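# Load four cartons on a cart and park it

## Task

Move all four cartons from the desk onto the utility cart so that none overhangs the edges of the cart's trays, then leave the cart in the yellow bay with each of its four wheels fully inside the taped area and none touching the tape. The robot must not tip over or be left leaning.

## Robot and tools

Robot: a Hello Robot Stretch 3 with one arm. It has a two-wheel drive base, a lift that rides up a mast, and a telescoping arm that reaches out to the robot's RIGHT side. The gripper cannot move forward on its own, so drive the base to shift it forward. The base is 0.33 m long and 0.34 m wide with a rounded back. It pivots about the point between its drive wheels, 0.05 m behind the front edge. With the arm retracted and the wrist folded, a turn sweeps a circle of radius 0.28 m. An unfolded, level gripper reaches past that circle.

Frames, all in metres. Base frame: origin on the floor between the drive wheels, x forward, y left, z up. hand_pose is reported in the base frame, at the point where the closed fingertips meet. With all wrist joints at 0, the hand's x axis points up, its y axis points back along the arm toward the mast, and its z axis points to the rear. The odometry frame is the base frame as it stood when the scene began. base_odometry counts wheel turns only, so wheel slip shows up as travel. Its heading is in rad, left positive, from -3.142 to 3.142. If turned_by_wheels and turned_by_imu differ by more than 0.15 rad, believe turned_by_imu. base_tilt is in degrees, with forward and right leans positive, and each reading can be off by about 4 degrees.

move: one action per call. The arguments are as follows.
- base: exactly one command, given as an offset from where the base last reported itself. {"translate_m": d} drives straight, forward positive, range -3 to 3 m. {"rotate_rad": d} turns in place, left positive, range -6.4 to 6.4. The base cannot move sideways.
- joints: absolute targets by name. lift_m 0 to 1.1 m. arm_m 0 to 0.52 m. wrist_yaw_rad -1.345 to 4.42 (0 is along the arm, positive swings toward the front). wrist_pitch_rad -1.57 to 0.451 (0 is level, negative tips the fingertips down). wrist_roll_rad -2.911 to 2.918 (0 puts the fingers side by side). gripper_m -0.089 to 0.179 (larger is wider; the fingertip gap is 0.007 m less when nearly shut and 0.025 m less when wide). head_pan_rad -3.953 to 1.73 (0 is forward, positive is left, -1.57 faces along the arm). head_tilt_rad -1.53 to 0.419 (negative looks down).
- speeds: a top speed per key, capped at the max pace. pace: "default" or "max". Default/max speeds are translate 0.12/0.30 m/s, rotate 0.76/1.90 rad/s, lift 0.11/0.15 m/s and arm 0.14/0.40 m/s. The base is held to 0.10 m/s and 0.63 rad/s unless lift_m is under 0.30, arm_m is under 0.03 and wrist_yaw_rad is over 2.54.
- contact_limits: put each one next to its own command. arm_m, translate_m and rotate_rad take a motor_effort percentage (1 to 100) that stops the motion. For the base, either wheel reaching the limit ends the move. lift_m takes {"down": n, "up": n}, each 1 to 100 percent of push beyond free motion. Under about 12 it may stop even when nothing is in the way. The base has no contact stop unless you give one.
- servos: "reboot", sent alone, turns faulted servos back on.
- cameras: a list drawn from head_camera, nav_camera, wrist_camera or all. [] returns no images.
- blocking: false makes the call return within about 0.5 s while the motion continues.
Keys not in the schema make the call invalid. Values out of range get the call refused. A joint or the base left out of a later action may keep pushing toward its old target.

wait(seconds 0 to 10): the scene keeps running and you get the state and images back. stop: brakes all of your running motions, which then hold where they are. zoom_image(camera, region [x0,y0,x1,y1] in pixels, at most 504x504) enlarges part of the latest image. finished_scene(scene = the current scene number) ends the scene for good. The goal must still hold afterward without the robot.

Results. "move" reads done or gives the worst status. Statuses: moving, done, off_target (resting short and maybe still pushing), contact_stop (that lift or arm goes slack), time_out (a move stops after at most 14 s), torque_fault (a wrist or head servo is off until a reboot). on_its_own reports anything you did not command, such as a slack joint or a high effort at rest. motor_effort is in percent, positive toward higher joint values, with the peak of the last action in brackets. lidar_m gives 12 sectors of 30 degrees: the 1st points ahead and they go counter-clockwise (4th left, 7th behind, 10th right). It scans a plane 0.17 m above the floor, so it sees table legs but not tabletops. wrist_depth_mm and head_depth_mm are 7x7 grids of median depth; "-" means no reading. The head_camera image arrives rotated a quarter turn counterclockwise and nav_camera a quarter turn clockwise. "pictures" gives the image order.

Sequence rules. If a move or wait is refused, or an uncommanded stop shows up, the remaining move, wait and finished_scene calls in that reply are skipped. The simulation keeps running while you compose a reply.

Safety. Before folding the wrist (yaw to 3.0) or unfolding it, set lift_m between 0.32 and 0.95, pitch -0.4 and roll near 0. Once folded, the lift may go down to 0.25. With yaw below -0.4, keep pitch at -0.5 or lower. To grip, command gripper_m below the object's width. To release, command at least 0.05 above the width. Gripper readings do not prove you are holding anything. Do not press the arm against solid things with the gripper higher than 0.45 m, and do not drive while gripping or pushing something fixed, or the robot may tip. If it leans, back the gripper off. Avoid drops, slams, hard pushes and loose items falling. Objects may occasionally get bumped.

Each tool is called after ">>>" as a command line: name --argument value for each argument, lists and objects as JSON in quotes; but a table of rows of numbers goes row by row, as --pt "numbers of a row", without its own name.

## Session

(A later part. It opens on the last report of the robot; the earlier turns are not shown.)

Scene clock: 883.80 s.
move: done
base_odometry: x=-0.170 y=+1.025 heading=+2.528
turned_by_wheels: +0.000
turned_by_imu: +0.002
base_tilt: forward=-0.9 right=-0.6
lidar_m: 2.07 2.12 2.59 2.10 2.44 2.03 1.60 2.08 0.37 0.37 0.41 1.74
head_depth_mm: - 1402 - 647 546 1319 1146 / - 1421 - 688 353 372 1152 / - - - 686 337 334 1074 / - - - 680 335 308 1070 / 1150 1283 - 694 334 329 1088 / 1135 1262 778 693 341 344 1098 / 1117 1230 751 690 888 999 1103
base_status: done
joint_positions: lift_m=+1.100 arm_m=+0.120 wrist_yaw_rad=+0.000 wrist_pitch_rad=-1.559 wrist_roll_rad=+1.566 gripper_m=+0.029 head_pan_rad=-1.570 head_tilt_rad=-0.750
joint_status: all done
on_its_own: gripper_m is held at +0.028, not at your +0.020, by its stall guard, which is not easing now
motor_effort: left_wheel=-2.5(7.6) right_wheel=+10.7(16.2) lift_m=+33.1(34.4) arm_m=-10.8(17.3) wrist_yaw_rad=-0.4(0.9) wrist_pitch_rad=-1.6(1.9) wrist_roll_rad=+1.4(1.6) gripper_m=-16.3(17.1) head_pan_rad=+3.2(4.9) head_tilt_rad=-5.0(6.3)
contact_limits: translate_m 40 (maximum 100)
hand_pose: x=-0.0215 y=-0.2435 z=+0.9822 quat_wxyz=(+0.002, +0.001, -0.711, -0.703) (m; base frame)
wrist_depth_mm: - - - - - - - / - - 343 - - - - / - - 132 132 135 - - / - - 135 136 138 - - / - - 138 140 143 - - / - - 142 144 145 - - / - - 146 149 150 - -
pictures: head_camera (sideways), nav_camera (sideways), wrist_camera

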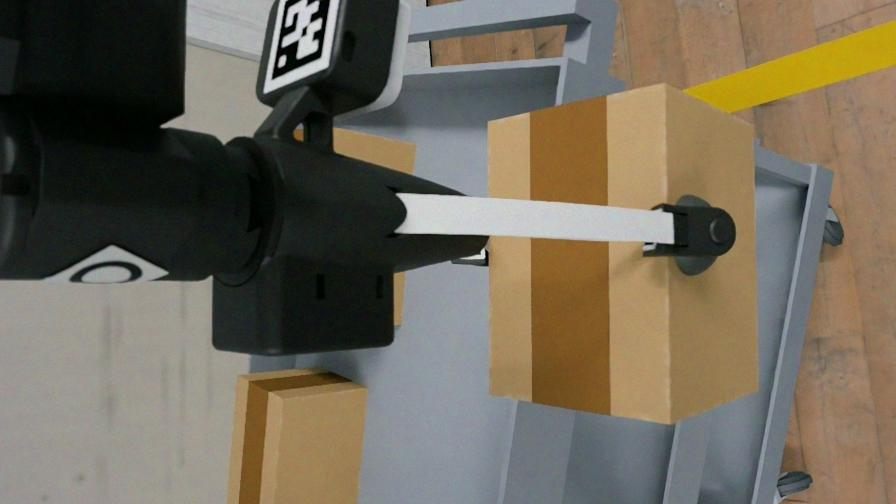

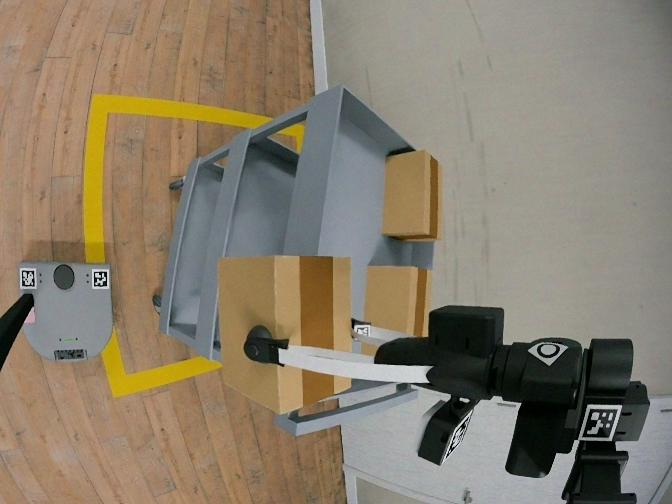

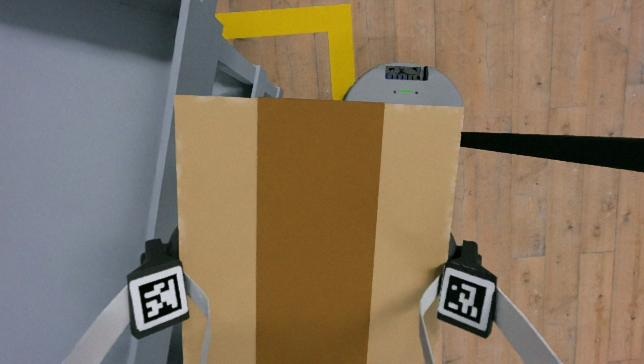

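>>> move --joints '{"arm_m":0.345}'

Scene clock: 894.03 s.
move: done
base_odometry: x=-0.170 y=+1.025 heading=+2.528
turned_by_wheels: +0.000
turned_by_imu: +0.001
base_tilt: forward=-0.9 right=-0.5
lidar_m: 2.08 2.11 2.59 2.10 2.44 2.03 1.60 2.08 0.37 0.37 0.41 1.74
head_depth_mm: 1205 1384 1513 657 547 1306 1143 / 1165 1367 829 687 569 1250 1140 / 386 1339 523 534 613 845 1081 / 354 393 472 515 581 843 1071 / 1108 1301 502 515 626 853 1086 / 1128 1262 768 689 597 872 1099 / 1110 1227 754 686 879 998 1099
joint_positions: lift_m=+1.100 arm_m=+0.345 wrist_yaw_rad=+0.000 wrist_pitch_rad=-1.560 wrist_roll_rad=+1.566 gripper_m=+0.029 head_pan_rad=-1.570 head_tilt_rad=-0.750
joint_status: all done
on_its_own: gripper_m is held at +0.028, not at your +0.020, by its stall guard, which is not easing now
motor_effort: left_wheel=-1.8(3.2) right_wheel=+10.7(11.0) lift_m=+32.2(32.8) arm_m=+16.7(18.5) wrist_yaw_rad=+0.3(0.7) wrist_pitch_rad=-1.6(1.8) wrist_roll_rad=+1.3(1.6) gripper_m=-16.1(17.0) head_pan_rad=+2.5(4.1) head_tilt_rad=-4.5(6.1)
contact_limits: translate_m 40 (maximum 100)
hand_pose: x=-0.0215 y=-0.4684 z=+0.9822 quat_wxyz=(+0.002, +0.001, -0.711, -0.703) (m; base frame)
wrist_depth_mm: 211 240 - - 299 - - / 216 250 - - 312 - - / 222 252 132 133 134 - - / 226 252 135 135 138 - - / 231 264 138 140 143 - - / 240 - 143 143 144 - - / - - 147 148 150 - -
pictures: head_camera (sideways), nav_camera (sideways), wrist_camera

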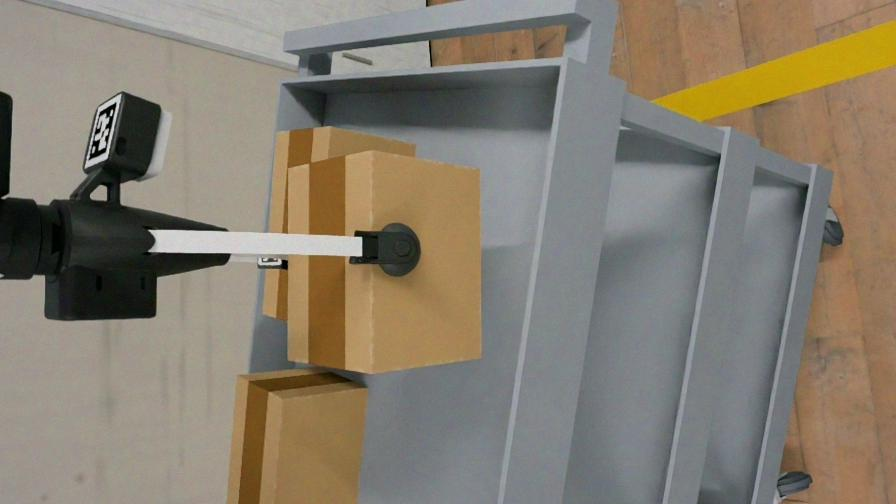

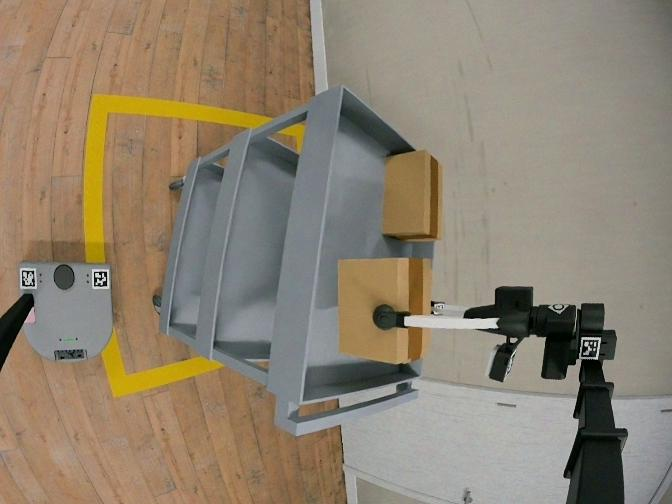

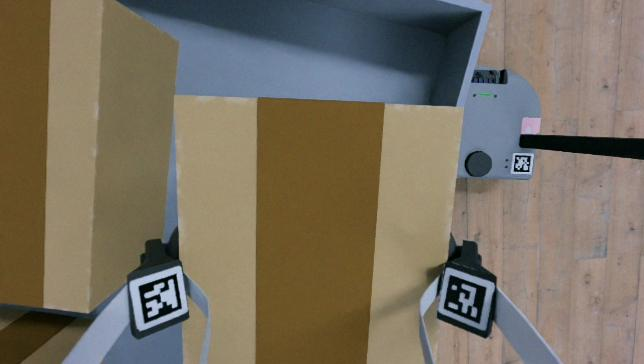

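>>> move --joints '{"arm_m":0.36,"wrist_roll_rad":1.68}' --cameras '["wrist_camera"]'

>>> move --joints '{"lift_m":0.93}' --speeds '{"lift_m":0.05}' --contact_limits '{"lift_m":{"down":14}}'

Scene clock: 906.57 s.
move: done
base_odometry: x=-0.170 y=+1.025 heading=+2.528
turned_by_wheels: +0.000
turned_by_imu: +0.001
base_tilt: forward=-0.9 right=-0.5
lidar_m: 2.07 2.11 2.59 2.10 2.43 2.03 1.60 2.08 0.37 0.37 0.41 1.74
head_depth_mm: 1205 1374 1507 656 546 1312 1146 / 1167 1366 828 687 569 1251 1148 / 1115 1345 525 647 612 843 1074 / 366 411 489 537 581 840 1069 / 1107 1304 502 544 625 857 1088 / 1134 1256 766 690 596 873 1106 / 1123 1235 753 687 885 1000 1094
joint_positions: lift_m=+1.100 arm_m=+0.360 wrist_yaw_rad=+0.000 wrist_pitch_rad=-1.560 wrist_roll_rad=+1.675 gripper_m=+0.029 head_pan_rad=-1.570 head_tilt_rad=-0.750
joint_status: all done
on_its_own: gripper_m is held at +0.028, not at your +0.020, by its stall guard, which is not easing now
motor_effort: left_wheel=-2.2(2.9) right_wheel=+10.8(11.1) lift_m=+31.4(31.8) arm_m=+16.3(17.9) wrist_yaw_rad=-0.1(0.6) wrist_pitch_rad=-1.5(1.7) wrist_roll_rad=+1.6(2.8) gripper_m=-16.6(17.1) head_pan_rad=+2.9(4.3) head_tilt_rad=-2.8(4.6)
contact_limits: translate_m 40 (maximum 100)
hand_pose: x=-0.0215 y=-0.4834 z=+0.9822 quat_wxyz=(-0.037, -0.037, -0.710, -0.702) (m; base frame)
wrist_depth_mm: 212 - - - 311 - - / 217 250 - - 318 967 - / 220 236 132 133 135 - - / 223 241 134 135 138 - - / 232 236 137 140 142 - - / 239 - 143 144 145 - - / - - 146 149 150 - -
pictures: wrist_camera

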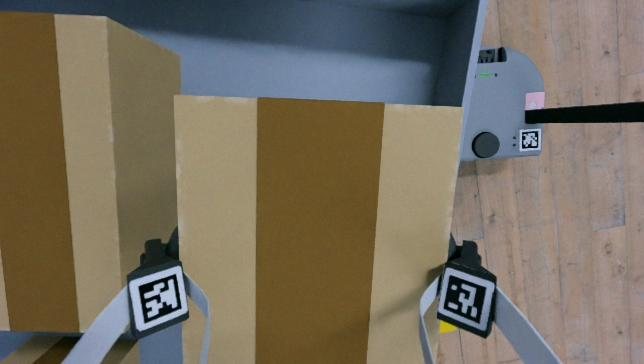

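Scene clock: 909.30 s.
move: contact_stop
base_odometry: x=-0.170 y=+1.025 heading=+2.528
turned_by_wheels: +0.000
turned_by_imu: +0.000
base_tilt: forward=-0.9 right=-0.6
lidar_m: 2.08 2.11 2.60 2.10 2.44 2.03 1.60 2.08 0.37 0.37 0.40 1.74
head_depth_mm: 299 - 1523 670 543 1309 1145 / 315 1358 828 688 569 1250 1142 / 382 451 670 586 583 843 1082 / 385 420 481 551 579 842 1076 / 1142 1265 705 560 608 856 1093 / 1131 1267 779 692 597 873 1100 / 1113 1221 752 689 887 1001 1097
joint_positions: lift_m=+1.005 arm_m=+0.360 wrist_yaw_rad=+0.001 wrist_pitch_rad=-1.564 wrist_roll_rad=+1.677 gripper_m=+0.029 head_pan_rad=-1.570 head_tilt_rad=-0.750
joint_status: lift_m contact_stop (moved -0.095 of -0.170)
measured_speeds: translate_m=+0.000 rotate_rad=+0.000 lift_m=+0.002 arm_m=+0.000 wrist_yaw_rad=+0.000 wrist_pitch_rad=+0.000 wrist_roll_rad=+0.000 head_pan_rad=+0.000 head_tilt_rad=+0.000
on_its_own: gripper_m is held at +0.028, not at your +0.020, by its stall guard, which is not easing now; lift_m is slack since a contact_stop (your +0.930 is given up)
motor_effort: left_wheel=-2.5(3.3) right_wheel=+3.8(11.1) lift_m=+26.0(33.4) arm_m=+8.2(15.6) wrist_yaw_rad=-0.9(1.0) wrist_pitch_rad=-0.8(1.9) wrist_roll_rad=+1.1(1.7) gripper_m=-18.4(19.1) head_pan_rad=+1.7(3.6) head_tilt_rad=-4.1(4.9)
contact_limits: lift_m down 14 (down: maximum 72; up: maximum 65); translate_m 40 (maximum 100)
hand_pose: x=-0.0215 y=-0.4823 z=+0.8869 quat_wxyz=(-0.037, -0.038, -0.708, -0.704) (m; base frame)
wrist_depth_mm: 181 - - - - 205 984 / 175 219 - - - 208 - / 185 220 130 131 131 205 - / 185 223 133 134 136 230 - / 177 212 136 137 139 224 - / 178 128 140 140 141 196 - / - - 144 144 146 207 -
pictures: head_camera (sideways), nav_camera (sideways), wrist_camera

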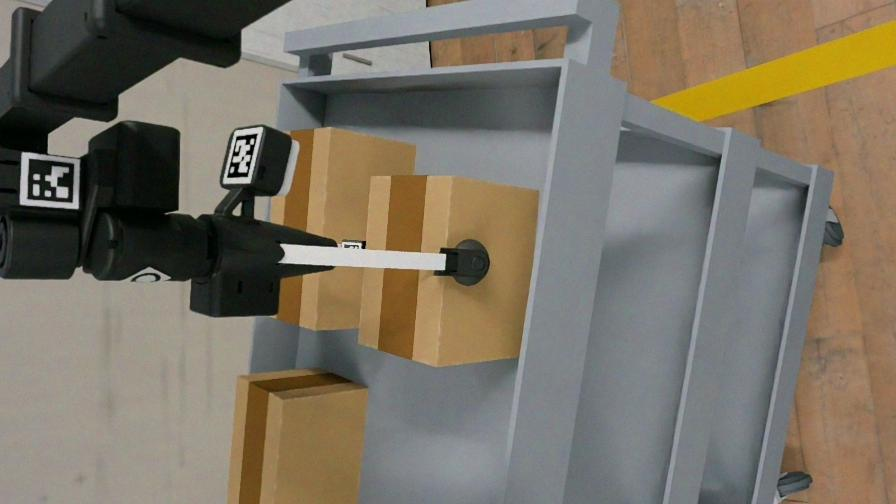

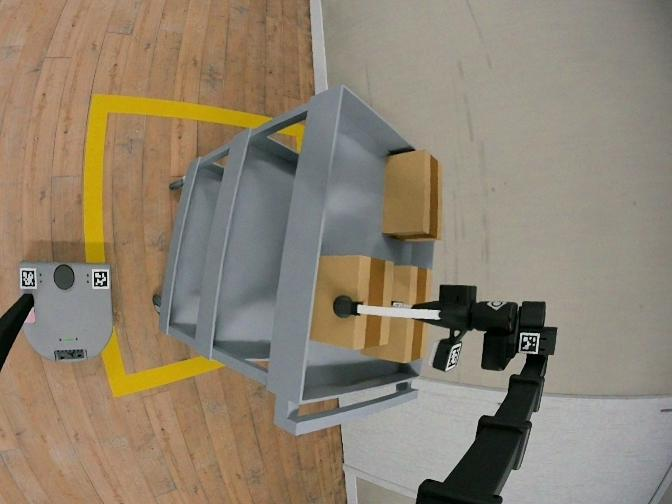

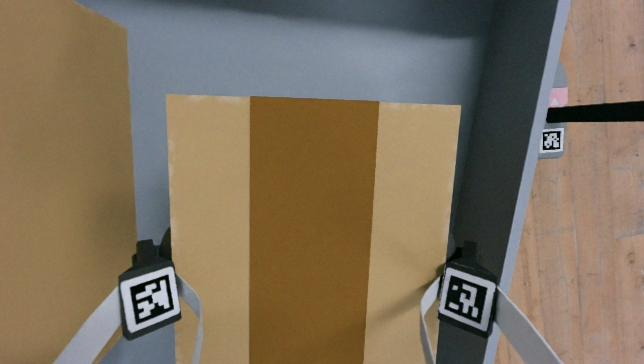

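>>> move --joints '{"lift_m":1.02}' --cameras '[]'

>>> move --joints '{"arm_m":0.368}' --cameras '[]'

>>> move --joints '{"lift_m":0.94}' --speeds '{"lift_m":0.04}' --contact_limits '{"lift_m":{"down":17}}'

Scene clock: 916.93 s.
move: done
base_odometry: x=-0.170 y=+1.025 heading=+2.528
turned_by_wheels: +0.000
turned_by_imu: +0.000
base_tilt: forward=-1.0 right=-0.6
lidar_m: 2.08 2.10 2.59 2.11 2.44 2.03 1.60 2.07 0.37 0.37 0.41 1.73
head_depth_mm: - 1430 1523 671 545 1310 1142 / 374 1341 828 689 570 1257 1138 / 374 445 686 564 581 839 1074 / 377 421 583 547 578 844 1080 / 1144 1255 712 557 608 852 1092 / 1120 1263 779 690 595 871 1103 / 1112 1232 752 688 884 1004 1097
joint_positions: lift_m=+1.020 arm_m=+0.360 wrist_yaw_rad=+0.001 wrist_pitch_rad=-1.560 wrist_roll_rad=+1.677 gripper_m=+0.029 head_pan_rad=-1.570 head_tilt_rad=-0.750
joint_status: all done
on_its_own: gripper_m is held at +0.028, not at your +0.020, by its stall guard, which is not easing now
motor_effort: left_wheel=-3.0(3.5) right_wheel=+3.9(4.0) lift_m=+38.5(39.3) arm_m=-2.1(2.2) wrist_yaw_rad=-0.8(1.3) wrist_pitch_rad=-1.4(1.9) wrist_roll_rad=+1.1(1.2) gripper_m=-18.0(18.8) head_pan_rad=+2.6(2.7) head_tilt_rad=-2.5(3.8)
contact_limits: translate_m 40 (maximum 100)
hand_pose: x=-0.0215 y=-0.4833 z=+0.9022 quat_wxyz=(-0.037, -0.037, -0.710, -0.703) (m; base frame)
wrist_depth_mm: 181 - - - - 217 - / 174 232 - - - 225 - / 182 235 131 132 133 219 - / 186 223 134 135 137 250 - / 177 223 138 140 142 - - / 179 - 142 143 144 - - / - - 146 148 149 223 -
pictures: none

Scene clock: 917.70 s.
move: done
base_odometry: x=-0.170 y=+1.025 heading=+2.528
turned_by_wheels: +0.000
turned_by_imu: +0.000
base_tilt: forward=-0.9 right=-0.5
lidar_m: 2.08 2.11 2.58 2.11 2.43 2.03 1.60 2.08 0.37 0.37 0.40 1.74
head_depth_mm: - 1424 1509 668 544 1312 1143 / 381 1343 825 689 569 1258 1139 / 380 458 672 591 582 839 1075 / 385 426 582 549 578 839 1074 / 1148 1255 687 562 623 853 1089 / 1127 1268 778 693 595 869 1104 / 1117 1234 754 687 884 997 1102
joint_positions: lift_m=+1.020 arm_m=+0.368 wrist_yaw_rad=+0.001 wrist_pitch_rad=-1.560 wrist_roll_rad=+1.677 gripper_m=+0.029 head_pan_rad=-1.570 head_tilt_rad=-0.750
joint_status: all done
on_its_own: gripper_m is held at +0.028, not at your +0.020, by its stall guard, which is not easing now
motor_effort: left_wheel=-3.0(3.7) right_wheel=+3.6(3.8) lift_m=+38.1(38.6) arm_m=+16.6(18.8) wrist_yaw_rad=-0.7(1.1) wrist_pitch_rad=-1.5(1.7) wrist_roll_rad=+1.1(1.3) gripper_m=-18.0(18.8) head_pan_rad=+2.0(2.9) head_tilt_rad=-2.4(3.9)
contact_limits: translate_m 40 (maximum 100)
hand_pose: x=-0.0215 y=-0.4912 z=+0.9022 quat_wxyz=(-0.037, -0.037, -0.710, -0.703) (m; base frame)
wrist_depth_mm: 170 203 - - - 219 - / 180 218 - - - 215 - / 165 207 132 132 133 223 - / 174 222 134 135 137 251 - / 175 209 137 140 142 241 - / 176 - 143 143 144 209 - / - - 146 148 149 224 -
pictures: none

Scene clock: 918.97 s.
move: contact_stop
base_odometry: x=-0.170 y=+1.025 heading=+2.528
turned_by_wheels: +0.000
turned_by_imu: -0.001
base_tilt: forward=-1.0 right=-0.6
lidar_m: 2.08 2.11 2.59 2.11 2.43 2.02 1.60 2.08 0.37 0.37 0.41 1.73
head_depth_mm: 304 - 1517 1692 546 1305 1142 / 320 1364 828 690 567 1256 1136 / 389 454 675 592 582 847 1076 / 392 429 490 561 579 845 1074 / 1145 1262 689 570 620 854 1088 / 1132 1267 778 691 593 872 1101 / 1116 1229 753 689 885 866 1100
joint_positions: lift_m=+1.004 arm_m=+0.368 wrist_yaw_rad=+0.001 wrist_pitch_rad=-1.565 wrist_roll_rad=+1.677 gripper_m=+0.029 head_pan_rad=-1.570 head_tilt_rad=-0.750
joint_status: lift_m contact_stop (moved -0.016 of -0.080)
measured_speeds: translate_m=+0.000 rotate_rad=+0.000 lift_m=+0.002 arm_m=+0.000 wrist_yaw_rad=+0.000 wrist_pitch_rad=+0.000 wrist_roll_rad=+0.000 head_pan_rad=+0.000 head_tilt_rad=+0.000
on_its_own: gripper_m is held at +0.028, not at your +0.020, by its stall guard, which is not easing now; lift_m is slack since a contact_stop (your +0.940 is given up)
motor_effort: left_wheel=-3.3(3.6) right_wheel=+3.4(4.0) lift_m=+25.5(36.6) arm_m=+4.7(17.1) wrist_yaw_rad=-1.2(1.9) wrist_pitch_rad=-0.7(1.6) wrist_roll_rad=+1.1(1.2) gripper_m=-18.8(19.0) head_pan_rad=+1.3(3.2) head_tilt_rad=-2.9(3.4)
contact_limits: lift_m down 17 (down: maximum 72; up: maximum 65); translate_m 40 (maximum 100)
hand_pose: x=-0.0215 y=-0.4901 z=+0.8866 quat_wxyz=(-0.037, -0.037, -0.708, -0.704) (m; base frame)
wrist_depth_mm: 170 206 - - - 218 - / 171 219 - - - 213 - / 165 207 130 131 131 217 - / 175 210 133 133 135 216 - / 176 200 136 136 138 210 - / 177 134 140 140 140 194 - / - - 144 144 145 128 -
pictures: head_camera (sideways), nav_camera (sideways), wrist_camera

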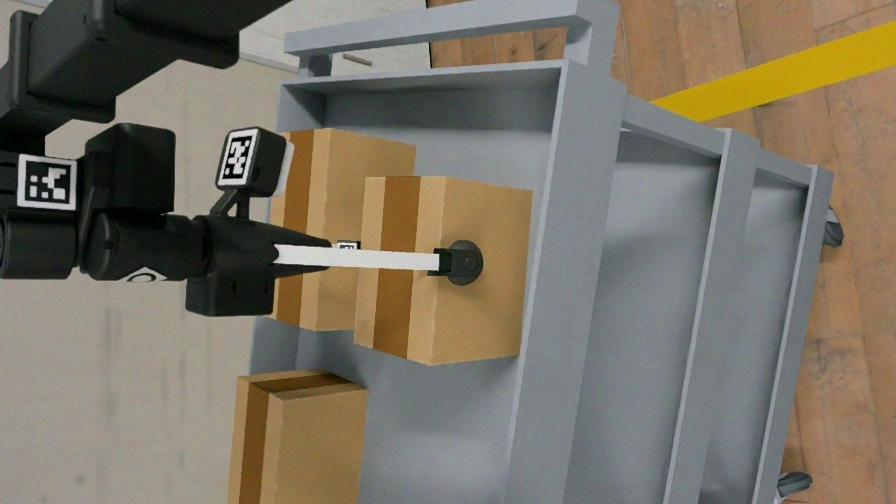

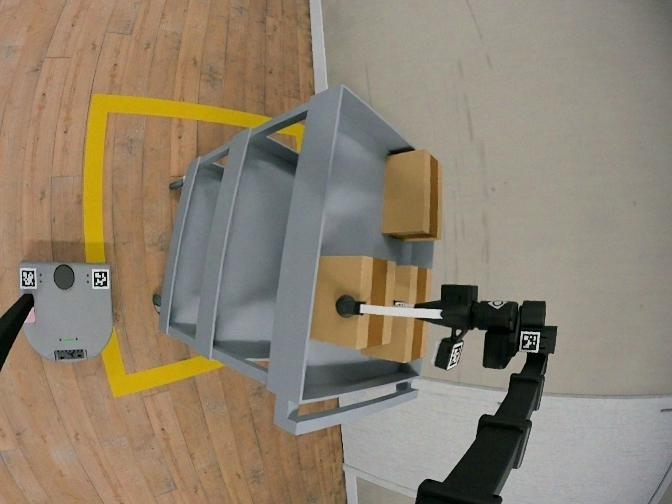

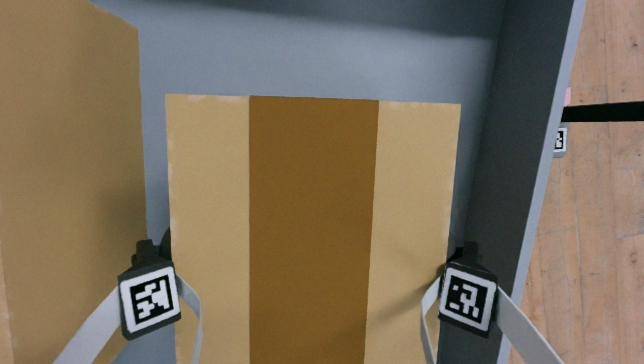

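>>> move --joints '{"gripper_m":0.095}' --cameras '["wrist_camera"]'

>>> move --joints '{"lift_m":1.04}' --speeds '{"lift_m":0.05}'

Scene clock: 928.57 s.
move: done
base_odometry: x=-0.170 y=+1.025 heading=+2.528
turned_by_wheels: +0.000
turned_by_imu: +0.001
base_tilt: forward=-0.9 right=-0.6
lidar_m: 2.08 2.12 2.59 2.10 2.44 2.03 1.60 2.08 0.37 0.37 0.41 1.73
head_depth_mm: 304 - 1512 670 544 1308 1143 / 319 1362 829 688 568 1254 1136 / 390 455 674 592 582 842 1078 / 391 429 492 561 577 840 1068 / 1146 1259 687 570 619 854 1087 / 1128 1264 778 693 595 865 1102 / 1114 1236 754 689 882 867 1099
joint_positions: lift_m=+1.005 arm_m=+0.368 wrist_yaw_rad=+0.001 wrist_pitch_rad=-1.560 wrist_roll_rad=+1.677 gripper_m=+0.095 head_pan_rad=-1.570 head_tilt_rad=-0.750
joint_status: all done
on_its_own: lift_m is slack since a contact_stop (your +0.940 is given up)
motor_effort: left_wheel=-1.9(3.4) right_wheel=+3.4(3.8) lift_m=+28.9(29.1) arm_m=-18.1(18.7) wrist_yaw_rad=-1.1(1.8) wrist_pitch_rad=-1.7(1.7) wrist_roll_rad=+1.0(1.2) gripper_m=-4.6(78.0) head_pan_rad=+0.5(2.3) head_tilt_rad=-2.1(2.6)
contact_limits: lift_m down 17 (down: maximum 72; up: maximum 65); translate_m 40 (maximum 100)
hand_pose: x=-0.0215 y=-0.4913 z=+0.8870 quat_wxyz=(-0.037, -0.037, -0.710, -0.703) (m; base frame)
wrist_depth_mm: 168 201 - - - 219 - / 170 218 - - - 214 - / 172 207 130 130 131 218 - / 173 207 132 133 134 215 - / 174 196 136 137 138 211 - / 167 128 139 139 141 193 - / - - 144 144 145 127 -
pictures: wrist_camera

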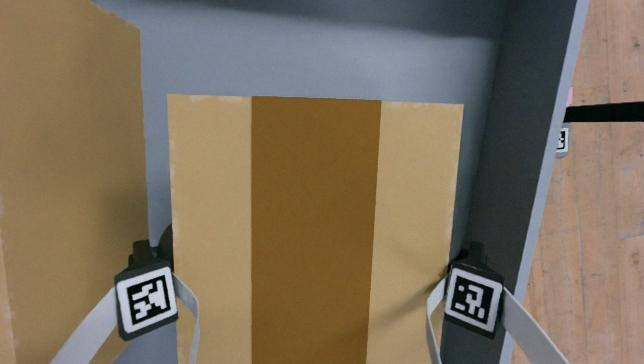

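Scene clock: 929.80 s.
move: done
base_odometry: x=-0.170 y=+1.025 heading=+2.528
turned_by_wheels: +0.000
turned_by_imu: +0.000
base_tilt: forward=-1.0 right=-0.6
lidar_m: 2.08 2.11 2.59 2.10 2.43 2.03 1.60 2.08 0.37 0.36 0.41 1.74
head_depth_mm: - 1388 1515 671 545 1311 1140 / 1131 1348 833 687 569 1257 1146 / 371 1270 687 574 582 839 1078 / 379 422 567 536 579 843 1074 / 1142 1255 685 553 624 854 1087 / 1127 1261 776 692 595 872 1099 / 1117 1233 749 689 888 867 1099
joint_positions: lift_m=+1.040 arm_m=+0.368 wrist_yaw_rad=+0.001 wrist_pitch_rad=-1.558 wrist_roll_rad=+1.677 gripper_m=+0.095 head_pan_rad=-1.570 head_tilt_rad=-0.750
joint_status: all done
motor_effort: left_wheel=-3.1(3.7) right_wheel=+3.5(3.7) lift_m=+37.9(40.0) arm_m=-9.9(18.2) wrist_yaw_rad=-1.6(1.7) wrist_pitch_rad=-1.9(2.0) wrist_roll_rad=+0.9(1.3) gripper_m=-3.9(4.7) head_pan_rad=+1.5(2.1) head_tilt_rad=-1.3(2.3)
contact_limits: translate_m 40 (maximum 100)
hand_pose: x=-0.0215 y=-0.4917 z=+0.9222 quat_wxyz=(-0.037, -0.037, -0.710, -0.702) (m; base frame)
wrist_depth_mm: 161 214 - - - 237 - / 169 217 - - - 246 - / 172 207 127 128 129 237 - / 173 206 132 132 134 - - / 175 197 136 139 140 - - / 175 129 143 143 144 228 - / - - 149 150 152 130 -
pictures: head_camera (sideways), nav_camera (sideways), wrist_camera

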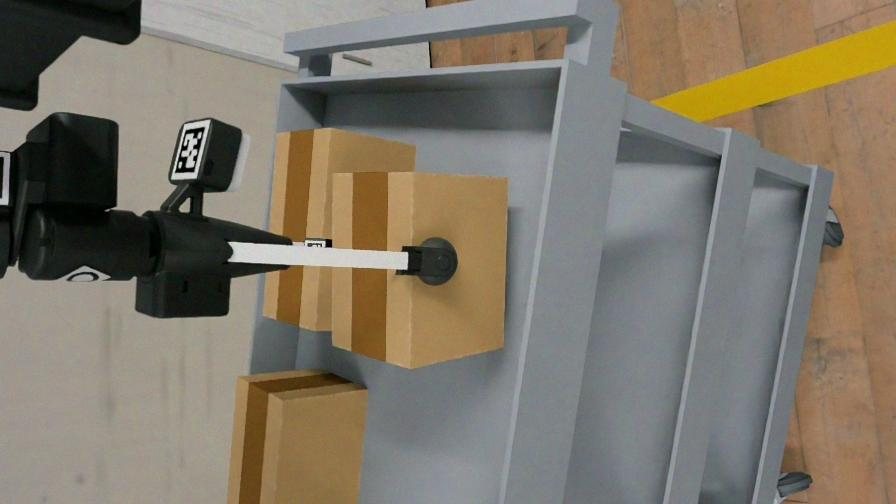

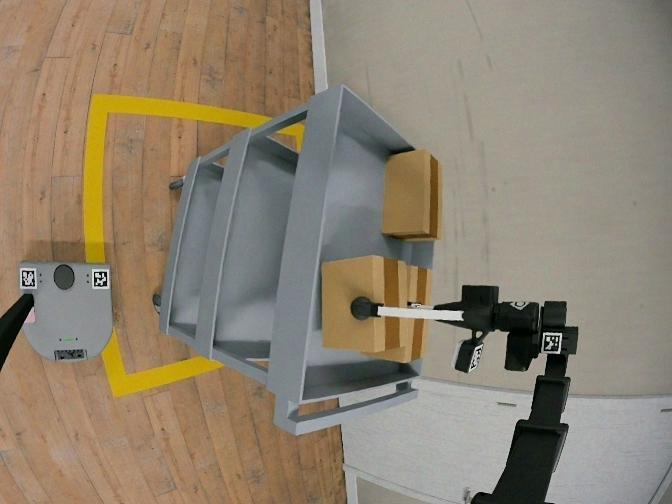

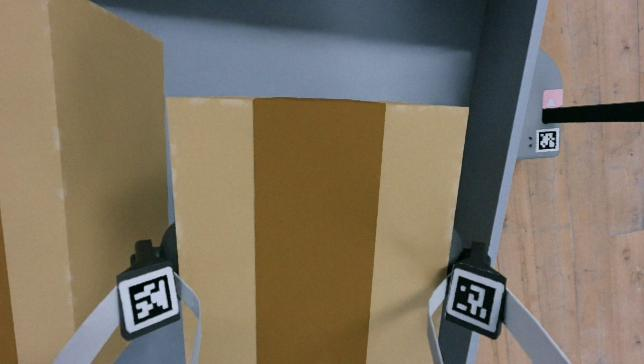

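Still held. Lower and open wider.

>>> move --joints '{"lift_m":0.99}' --speeds '{"lift_m":0.04}' --contact_limits '{"lift_m":{"down":17}}' --cameras '[]'

>>> move --joints '{"gripper_m":0.135}' --cameras '["wrist_camera"]'

Scene clock: 936.43 s.
move: done
base_odometry: x=-0.170 y=+1.025 heading=+2.528
turned_by_wheels: +0.000
turned_by_imu: +0.001
base_tilt: forward=-0.9 right=-0.6
lidar_m: 2.08 2.11 2.60 2.11 2.43 2.02 1.60 2.08 0.37 0.37 0.41 1.74
head_depth_mm: 1142 - 831 673 546 1302 1144 / 367 1372 831 691 567 1256 1141 / 396 419 672 592 611 844 1076 / 405 429 486 552 580 843 1078 / 1144 1271 688 568 618 855 1089 / 1135 1272 779 692 597 866 1101 / 1109 1242 750 689 887 997 1099
joint_positions: lift_m=+0.990 arm_m=+0.368 wrist_yaw_rad=+0.001 wrist_pitch_rad=-1.570 wrist_roll_rad=+1.677 gripper_m=+0.095 head_pan_rad=-1.570 head_tilt_rad=-0.750
joint_status: all done
motor_effort: left_wheel=-2.7(3.5) right_wheel=+3.5(3.8) lift_m=+5.3(37.8) arm_m=+14.8(17.1) wrist_yaw_rad=-1.1(1.7) wrist_pitch_rad=+0.2(1.9) wrist_roll_rad=+1.0(1.3) gripper_m=-7.7(8.9) head_pan_rad=+0.1(1.3) head_tilt_rad=-0.8(1.6)
contact_limits: lift_m down 17 (down: maximum 72; up: maximum 65); translate_m 40 (maximum 100)
hand_pose: x=-0.0215 y=-0.4889 z=+0.8724 quat_wxyz=(-0.037, -0.038, -0.706, -0.706) (m; base frame)
wrist_depth_mm: 163 221 - - - 213 996 / 173 207 - - - 210 - / 166 209 117 117 119 215 - / 178 210 120 120 122 200 - / 177 148 123 124 124 194 - / 169 125 126 127 128 132 - / - 130 130 130 132 129 -
pictures: none

Scene clock: 937.37 s.
move: done
base_odometry: x=-0.170 y=+1.025 heading=+2.528
turned_by_wheels: +0.000
turned_by_imu: +0.000
base_tilt: forward=-1.0 right=-0.6
lidar_m: 2.08 2.11 2.59 2.10 2.44 2.03 1.60 2.08 0.37 0.37 0.41 1.73
head_depth_mm: 1151 - 828 672 545 1307 1143 / 367 1366 828 691 568 1252 1134 / 395 418 672 591 580 839 1080 / 406 428 486 551 579 839 1072 / 1150 1273 688 569 620 854 1091 / 1134 1269 777 690 594 867 1098 / 1114 1233 754 689 889 869 1098
joint_positions: lift_m=+0.990 arm_m=+0.368 wrist_yaw_rad=+0.001 wrist_pitch_rad=-1.564 wrist_roll_rad=+1.677 gripper_m=+0.135 head_pan_rad=-1.570 head_tilt_rad=-0.750
joint_status: all done
motor_effort: left_wheel=-2.5(3.3) right_wheel=+3.5(3.7) lift_m=+30.7(30.7) arm_m=+13.0(15.0) wrist_yaw_rad=-1.0(1.8) wrist_pitch_rad=-0.9(1.1) wrist_roll_rad=+1.1(1.1) gripper_m=-0.6(83.3) head_pan_rad=+0.1(1.9) head_tilt_rad=+0.1(1.2)
contact_limits: lift_m down 17 (down: maximum 72; up: maximum 65); translate_m 40 (maximum 100)
hand_pose: x=-0.0215 y=-0.4904 z=+0.8723 quat_wxyz=(-0.037, -0.037, -0.708, -0.704) (m; base frame)
wrist_depth_mm: 170 218 219 220 - 205 180 / 171 205 - - - 209 - / 165 196 115 115 116 206 782 / 175 209 118 119 119 198 - / 176 144 121 121 123 184 - / 167 - 124 124 125 129 - / - 127 127 128 129 196 -
pictures: wrist_camera

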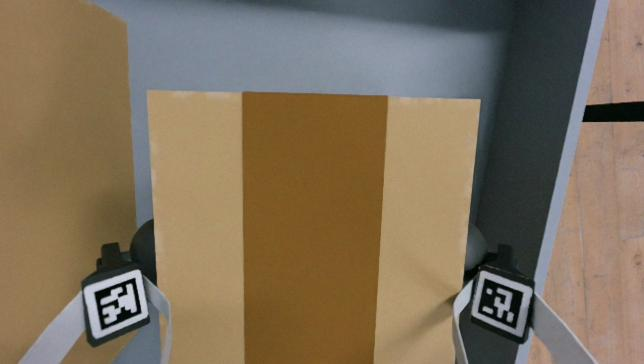

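>>> move --joints '{"gripper_m":0.145}' --cameras '[]'

>>> move --joints '{"lift_m":1.1}' --speeds '{"lift_m":0.06}'

Scene clock: 941.33 s.
move: done
base_odometry: x=-0.170 y=+1.025 heading=+2.528
turned_by_wheels: +0.000
turned_by_imu: +0.000
base_tilt: forward=-0.9 right=-0.5
lidar_m: 2.08 2.11 2.59 2.10 2.43 2.03 1.60 2.08 0.37 0.37 0.41 1.74
head_depth_mm: 1144 - 828 670 546 1305 1138 / 367 1351 827 689 566 1252 1141 / 394 417 670 589 581 842 1080 / 406 427 484 549 579 838 1076 / 1141 1278 687 568 619 853 1089 / 1128 1256 778 696 595 869 1108 / 1107 1232 753 688 891 1000 1100
joint_positions: lift_m=+0.990 arm_m=+0.368 wrist_yaw_rad=+0.001 wrist_pitch_rad=-1.564 wrist_roll_rad=+1.677 gripper_m=+0.145 head_pan_rad=-1.570 head_tilt_rad=-0.750
joint_status: all done
motor_effort: left_wheel=-3.4(3.6) right_wheel=+3.2(3.7) lift_m=+31.3(31.4) arm_m=+4.6(6.5) wrist_yaw_rad=-1.1(1.5) wrist_pitch_rad=-0.8(0.9) wrist_roll_rad=+1.0(1.2) gripper_m=+0.2(48.5) head_pan_rad=+0.6(1.3) head_tilt_rad=-0.3(0.9)
contact_limits: lift_m down 17 (down: maximum 72; up: maximum 65); translate_m 40 (maximum 100)
hand_pose: x=-0.0215 y=-0.4904 z=+0.8723 quat_wxyz=(-0.037, -0.037, -0.708, -0.704) (m; base frame)
wrist_depth_mm: 170 219 220 220 - 205 181 / 172 206 - - - 208 - / 164 195 114 115 116 208 799 / 176 209 117 118 119 198 - / 175 142 120 121 122 184 - / - - 123 124 126 127 - / - 126 128 128 129 133 -
pictures: none

Scene clock: 943.77 s.
move: done
base_odometry: x=-0.170 y=+1.025 heading=+2.528
turned_by_wheels: +0.000
turned_by_imu: +0.000
base_tilt: forward=-0.9 right=-0.5
lidar_m: 2.08 2.11 2.59 2.10 2.44 2.03 1.60 2.08 0.37 0.37 0.41 1.74
head_depth_mm: 1201 1382 1500 671 546 1317 1147 / 1162 1381 828 689 567 1262 1138 / 408 1361 692 591 582 843 1076 / 374 423 602 561 577 843 1079 / 1104 1304 712 568 618 855 1089 / 1130 1271 780 693 593 871 1103 / 1115 1234 753 688 883 1001 1099
joint_positions: lift_m=+1.100 arm_m=+0.368 wrist_yaw_rad=+0.001 wrist_pitch_rad=-1.564 wrist_roll_rad=+1.677 gripper_m=+0.145 head_pan_rad=-1.570 head_tilt_rad=-0.750
joint_status: all done
motor_effort: left_wheel=-2.8(3.9) right_wheel=+3.5(3.7) lift_m=+31.3(33.9) arm_m=-0.2(5.2) wrist_yaw_rad=-1.0(1.8) wrist_pitch_rad=-0.8(1.1) wrist_roll_rad=+1.0(1.2) gripper_m=-0.4(1.1) head_pan_rad=-0.9(1.2) head_tilt_rad=+0.9(1.7)
contact_limits: translate_m 40 (maximum 100)
hand_pose: x=-0.0215 y=-0.4904 z=+0.9823 quat_wxyz=(-0.037, -0.037, -0.708, -0.704) (m; base frame)
wrist_depth_mm: 211 218 - - 318 - - / 215 236 - - - 989 - / 222 259 224 225 304 1000 - / 226 241 230 229 288 - - / 232 233 239 236 306 - - / - 141 242 244 326 127 - / - - - 247 380 129 -
pictures: head_camera (sideways), nav_camera (sideways), wrist_camera

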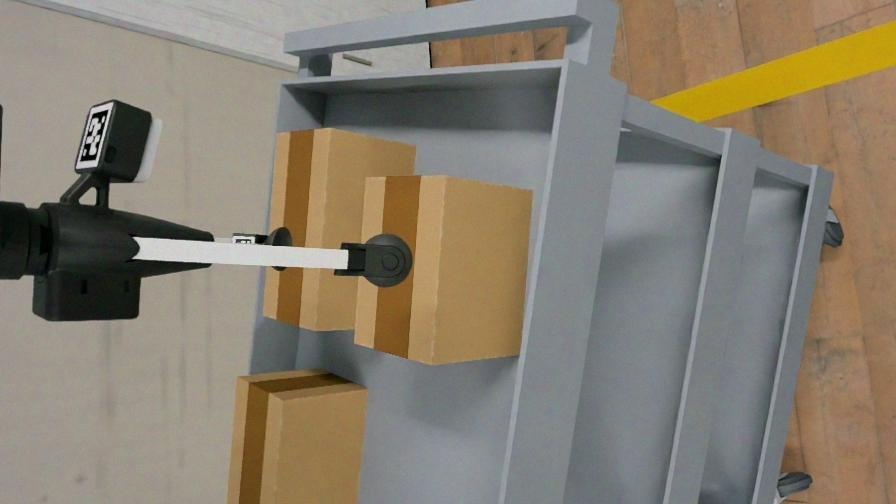

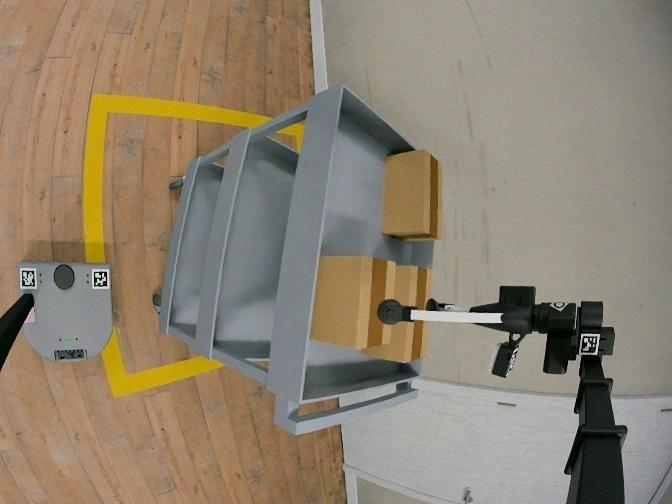

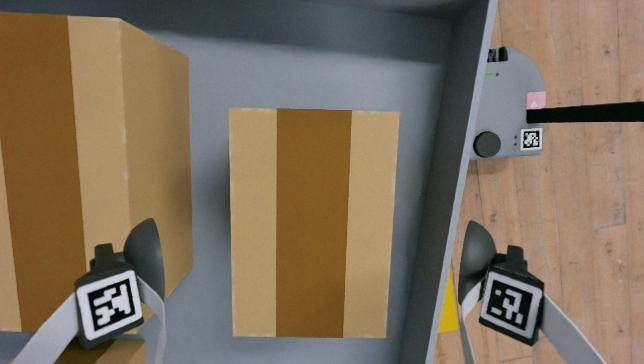

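>>> move --joints '{"arm_m":0.02,"wrist_roll_rad":0}' --cameras '[]'

>>> move --base '{"translate_m":-0.49}' --contact_limits '{"translate_m":40}' --cameras '[]'

>>> move --base '{"rotate_rad":-0.49}' --cameras '[]'

>>> move --base '{"translate_m":-0.61}' --joints '{"head_tilt_rad":-0.65,"gripper_m":0.179}' --cameras '[]'

>>> move --base '{"rotate_rad":-0.787}' --cameras '[]'

>>> move --base '{"translate_m":-0.77}' --contact_limits '{"translate_m":40}'

>>> move --joints '{"arm_m":0.37}'

Scene clock: 960.47 s.
move: done
base_odometry: x=-0.170 y=+1.025 heading=+2.528
turned_by_wheels: +0.000
turned_by_imu: +0.001
base_tilt: forward=-0.9 right=-0.6
lidar_m: 2.08 2.11 2.59 2.10 2.43 2.03 1.60 2.08 0.37 0.37 0.41 1.73
head_depth_mm: - - - 632 545 1342 1119 / - - - - - - 1134 / - - - - - - 1079 / 1141 - - - - - 1072 / 1147 1310 744 569 584 854 1087 / 1129 1267 778 693 593 854 1091 / 1115 1235 755 688 882 999 1100
joint_positions: lift_m=+1.100 arm_m=+0.020 wrist_yaw_rad=+0.001 wrist_pitch_rad=-1.565 wrist_roll_rad=+0.004 gripper_m=+0.145 head_pan_rad=-1.570 head_tilt_rad=-0.750
joint_status: all done
motor_effort: left_wheel=-2.1(3.9) right_wheel=+3.4(3.8) lift_m=+26.1(26.8) arm_m=-17.0(19.5) wrist_yaw_rad=-1.3(1.7) wrist_pitch_rad=-0.7(0.9) wrist_roll_rad=-1.3(3.3) gripper_m=+0.0(1.0) head_pan_rad=-0.7(2.2) head_tilt_rad=+2.2(3.0)
contact_limits: translate_m 40 (maximum 100)
hand_pose: x=-0.0216 y=-0.1424 z=+0.9823 quat_wxyz=(+0.501, +0.498, -0.502, -0.500) (m; base frame)
wrist_depth_mm: - - - - - - - / - - - - - - - / - - - - - - - / - - - - - - - / - - - - - - - / - 142 - - - 128 - / - - - - - 129 -
pictures: none

Scene clock: 966.50 s.
move: done
base_odometry: x=+0.231 y=+0.743 heading=+2.528
turned_by_wheels: +0.000
turned_by_imu: -0.002
base_tilt: forward=-0.9 right=-0.6
lidar_m: 2.57 2.61 2.32 2.07 2.37 1.62 1.11 1.58 1.50 1.39 0.46 0.49
head_depth_mm: - - - 1779 1533 1325 1121 / - - - - - - 1142 / - - - - - - 1134 / 1167 - - - - - 1134 / 1194 1347 1568 1763 1524 1289 1127 / 1177 1341 1544 1723 1459 1300 1112 / 1160 1313 793 1042 992 1126 1081
base_status: done
joint_positions: lift_m=+1.100 arm_m=+0.020 wrist_yaw_rad=+0.001 wrist_pitch_rad=-1.565 wrist_roll_rad=+0.004 gripper_m=+0.145 head_pan_rad=-1.570 head_tilt_rad=-0.750
motor_effort: left_wheel=-2.9(9.9) right_wheel=-4.6(8.9) lift_m=+29.2(29.3) arm_m=-10.6(17.6) wrist_yaw_rad=-1.4(1.9) wrist_pitch_rad=-0.7(0.9) wrist_roll_rad=-1.3(1.5) gripper_m=+0.4(1.2) head_pan_rad=-1.2(2.3) head_tilt_rad=+2.2(3.9)
contact_limits: translate_m 40 (maximum 100)
hand_pose: x=-0.0216 y=-0.1424 z=+0.9823 quat_wxyz=(+0.501, +0.498, -0.502, -0.500) (m; base frame)
wrist_depth_mm: 512 616 - - - - - / - - - - - - - / - - - - - - - / - - - - - - - / - - - - - - - / - 141 - - - 128 - / - - - - - 129 -
pictures: none

Scene clock: 968.40 s.
move: done
base_odometry: x=+0.231 y=+0.743 heading=+2.039
turned_by_wheels: -0.489
turned_by_imu: -0.489
base_tilt: forward=-0.9 right=-0.6
lidar_m: 0.51 2.57 2.62 2.33 2.35 2.39 1.63 1.11 1.59 1.49 1.40 0.46
head_depth_mm: - - - 1799 1525 1334 1123 / - - - - - - 1134 / - - - - - - 1135 / 1458 - - - - - 1128 / 1391 1582 1796 1801 1545 1283 1123 / 1301 1453 1669 1800 1496 1306 1106 / 1222 1362 1533 1700 1490 1284 1112
base_status: done
joint_positions: lift_m=+1.100 arm_m=+0.020 wrist_yaw_rad=+0.001 wrist_pitch_rad=-1.565 wrist_roll_rad=+0.004 gripper_m=+0.145 head_pan_rad=-1.570 head_tilt_rad=-0.750
motor_effort: left_wheel=+8.4(15.3) right_wheel=-12.0(15.2) lift_m=+30.3(30.3) arm_m=-10.6(11.1) wrist_yaw_rad=-0.9(1.9) wrist_pitch_rad=-0.8(0.9) wrist_roll_rad=-1.3(1.5) gripper_m=+0.0(0.8) head_pan_rad=-1.4(2.8) head_tilt_rad=+2.3(3.6)
hand_pose: x=-0.0216 y=-0.1424 z=+0.9823 quat_wxyz=(+0.501, +0.498, -0.502, -0.500) (m; base frame)
wrist_depth_mm: 885 - - - - - - / - - - - - - - / 613 - - - - - - / - - - - - - - / - - - - - - - / - 142 - - - 128 - / - - - - - 129 -
pictures: none

Scene clock: 975.60 s.
move: done
base_odometry: x=+0.506 y=+0.199 heading=+2.039
turned_by_wheels: +0.000
turned_by_imu: -0.003
base_tilt: forward=-0.9 right=-0.6
lidar_m: 1.06 3.07 3.12 1.89 2.00 1.03 1.13 1.06 0.70 1.38 1.74 1.15
head_depth_mm: - - - - 739 632 515 / - - - - - - 1111 / - - - - - - - / - 1625 - - - - 1128 / 1657 1850 2133 2022 1528 1322 1167 / 1631 1792 2013 2012 1618 1397 1157 / 1533 1668 1883 1931 1611 1353 1211
base_status: done
joint_positions: lift_m=+1.100 arm_m=+0.020 wrist_yaw_rad=+0.001 wrist_pitch_rad=-1.565 wrist_roll_rad=+0.004 gripper_m=+0.179 head_pan_rad=-1.570 head_tilt_rad=-0.650
joint_status: all done
motor_effort: left_wheel=+1.8(6.1) right_wheel=-10.5(16.2) lift_m=+32.1(32.6) arm_m=-15.1(15.5) wrist_yaw_rad=-1.0(1.8) wrist_pitch_rad=-0.7(0.9) wrist_roll_rad=-1.3(1.5) gripper_m=+0.1(90.8) head_pan_rad=-3.4(3.4) head_tilt_rad=-5.0(5.5)
hand_pose: x=-0.0216 y=-0.1424 z=+0.9823 quat_wxyz=(+0.501, +0.498, -0.502, -0.500) (m; base frame)
wrist_depth_mm: - - - - - - - / - - - - - - - / - - - - - - - / - - - - - - - / - - - - - 446 - / - - - - - 127 118 / - - - - - - -
pictures: none

Scene clock: 977.97 s.
move: done
base_odometry: x=+0.506 y=+0.199 heading=+1.253
turned_by_wheels: -0.786
turned_by_imu: -0.785
base_tilt: forward=-1.0 right=-0.5
lidar_m: 1.75 1.06 1.45 3.07 2.33 1.89 1.99 1.03 1.07 1.06 0.71 1.75
head_depth_mm: - - - - 741 631 561 / - - - - - - 1133 / - - - - - - - / - 957 - - - - 1105 / 889 998 1092 900 744 591 1108 / 898 1021 1113 896 721 615 1110 / 910 1028 1124 893 715 601 556
base_status: done
joint_positions: lift_m=+1.100 arm_m=+0.020 wrist_yaw_rad=+0.001 wrist_pitch_rad=-1.565 wrist_roll_rad=+0.004 gripper_m=+0.179 head_pan_rad=-1.570 head_tilt_rad=-0.650
motor_effort: left_wheel=+10.1(14.6) right_wheel=-11.4(16.4) lift_m=+31.8(32.3) arm_m=-16.6(17.9) wrist_yaw_rad=-1.2(1.7) wrist_pitch_rad=-0.6(0.9) wrist_roll_rad=-1.3(1.5) gripper_m=+0.0(1.2) head_pan_rad=-2.4(3.3) head_tilt_rad=-4.3(5.9)
hand_pose: x=-0.0216 y=-0.1424 z=+0.9823 quat_wxyz=(+0.501, +0.498, -0.502, -0.500) (m; base frame)
wrist_depth_mm: - - - - - - - / - - - - - - - / - - - - - - - / - - - - - - - / - - - - - - - / - - - - - 127 - / - - - - - - -
pictures: none

Scene clock: 986.77 s.
move: done
base_odometry: x=+0.266 y=-0.532 heading=+1.253
turned_by_wheels: +0.000
turned_by_imu: -0.004
base_tilt: forward=-1.0 right=-0.5
lidar_m: 1.99 1.74 3.22 3.08 1.37 1.24 1.23 1.18 0.51 0.94 1.03 1.22
head_depth_mm: - - - - 740 631 516 / - - - - - - 503 / - - - - - - - / - 847 - - - - 500 / 788 881 998 902 743 591 519 / 800 896 1017 894 721 617 518 / 804 903 1031 891 719 600 539
base_status: done
joint_positions: lift_m=+1.100 arm_m=+0.020 wrist_yaw_rad=+0.001 wrist_pitch_rad=-1.565 wrist_roll_rad=+0.004 gripper_m=+0.179 head_pan_rad=-1.570 head_tilt_rad=-0.650
on_its_own: left_wheel is at rest, and its effort (-27.1) is outside its rest range (-21 to +21); right_wheel is at rest, and its effort (-22.5) is outside its rest range (-21 to +21)
motor_effort: left_wheel=-27.1(33.9) right_wheel=-22.5(33.6) lift_m=+30.1(31.9) arm_m=-8.3(17.5) wrist_yaw_rad=-1.1(1.7) wrist_pitch_rad=-0.5(0.9) wrist_roll_rad=-1.3(1.5) gripper_m=+0.3(1.4) head_pan_rad=-3.9(4.0) head_tilt_rad=-2.8(5.1)
contact_limits: translate_m 40 (maximum 100)
hand_pose: x=-0.0216 y=-0.1424 z=+0.9823 quat_wxyz=(+0.501, +0.498, -0.502, -0.500) (m; base frame)
wrist_depth_mm: - - - 289 292 - - / - - - 320 295 - - / - - - - - - - / - - - - - - - / - - - - - - - / - - - - - 127 - / - - - - - - -
pictures: head_camera (sideways), nav_camera (sideways), wrist_camera

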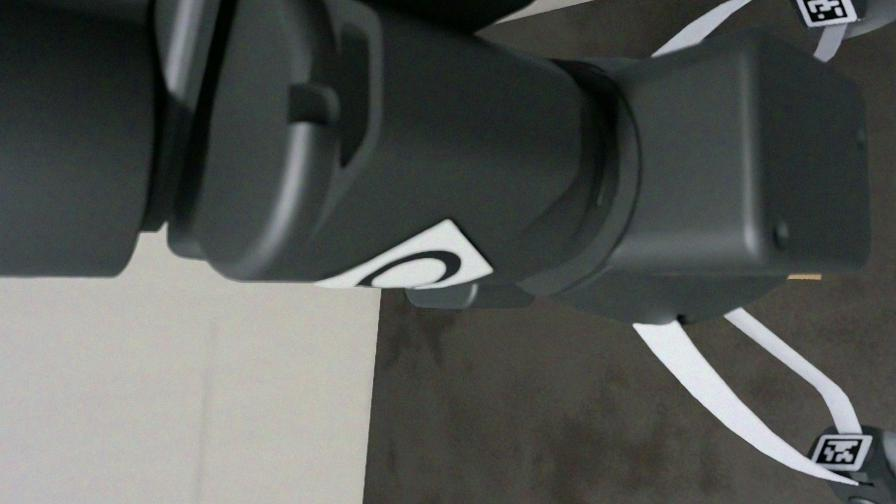

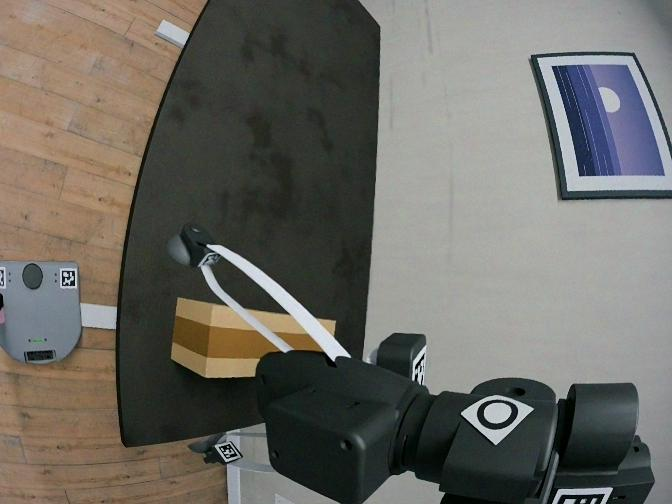

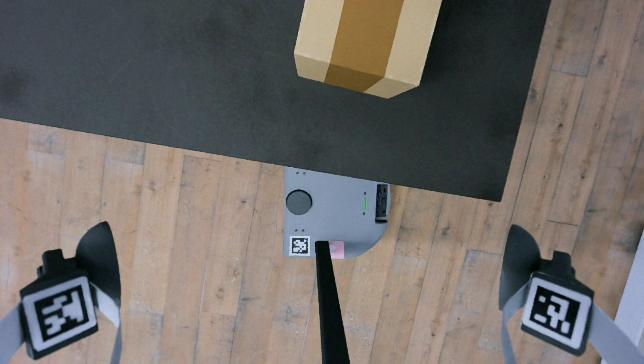

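Scene clock: 990.53 s.
move: done
base_odometry: x=+0.266 y=-0.532 heading=+1.253
turned_by_wheels: +0.000
turned_by_imu: +0.000
base_tilt: forward=-0.9 right=-0.5
lidar_m: 1.99 1.74 3.22 3.08 1.37 1.24 1.23 1.17 0.51 0.94 1.03 1.22
head_depth_mm: 756 839 954 1023 742 617 527 / 747 850 958 890 697 586 515 / 365 845 958 908 581 486 494 / 366 394 994 903 688 494 502 / 786 870 997 903 725 604 520 / 794 899 1005 893 722 604 517 / 809 905 1029 890 717 601 516
joint_positions: lift_m=+1.100 arm_m=+0.370 wrist_yaw_rad=+0.001 wrist_pitch_rad=-1.565 wrist_roll_rad=+0.004 gripper_m=+0.179 head_pan_rad=-1.570 head_tilt_rad=-0.650
joint_status: all done
on_its_own: left_wheel is at rest, and its effort (-26.8) is outside its rest range (-21 to +21); right_wheel is at rest, and its effort (-22.6) is outside its rest range (-21 to +21)
motor_effort: left_wheel=-26.8(27.9) right_wheel=-22.6(22.7) lift_m=+29.3(30.3) arm_m=+15.9(18.8) wrist_yaw_rad=-0.9(1.8) wrist_pitch_rad=-0.6(0.9) wrist_roll_rad=-1.2(1.4) gripper_m=+0.3(1.0) head_pan_rad=-2.8(4.4) head_tilt_rad=-2.0(4.1)
contact_limits: translate_m 40 (maximum 100)
hand_pose: x=-0.0216 y=-0.4923 z=+0.9823 quat_wxyz=(+0.501, +0.498, -0.502, -0.500) (m; base frame)
wrist_depth_mm: - - - - - - - / - - - - - - - / - - - - 304 - - / - - - 310 308 436 - / - - - 315 317 - - / - - - 324 325 127 - / - - - 333 335 - -
pictures: head_camera (sideways), nav_camera (sideways), wrist_camera

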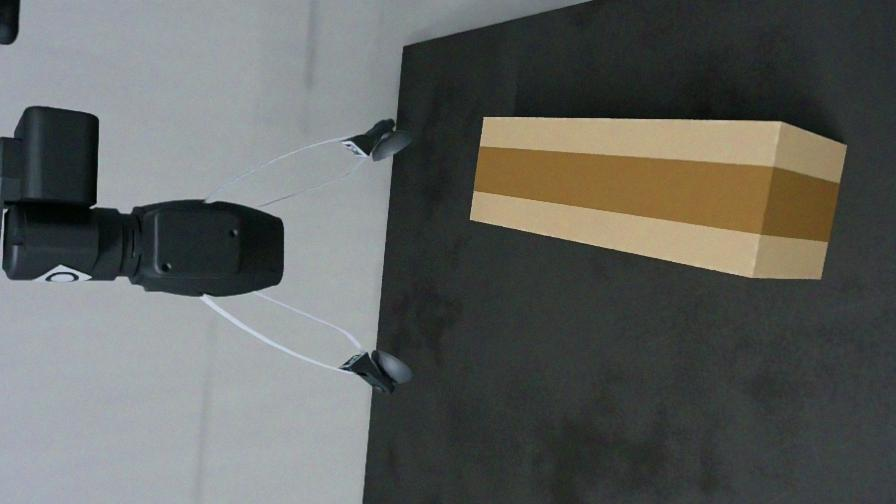

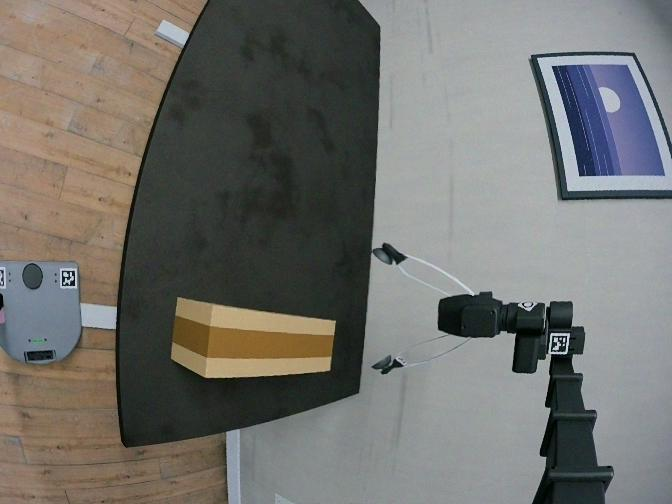

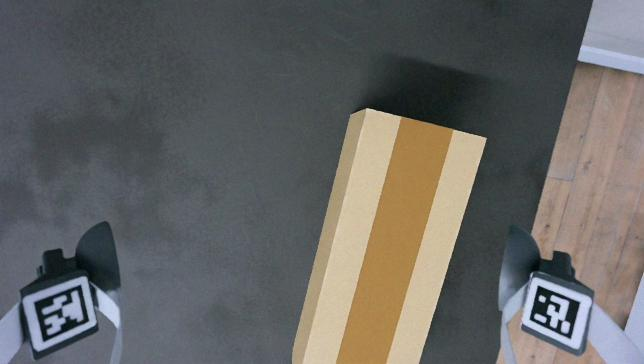

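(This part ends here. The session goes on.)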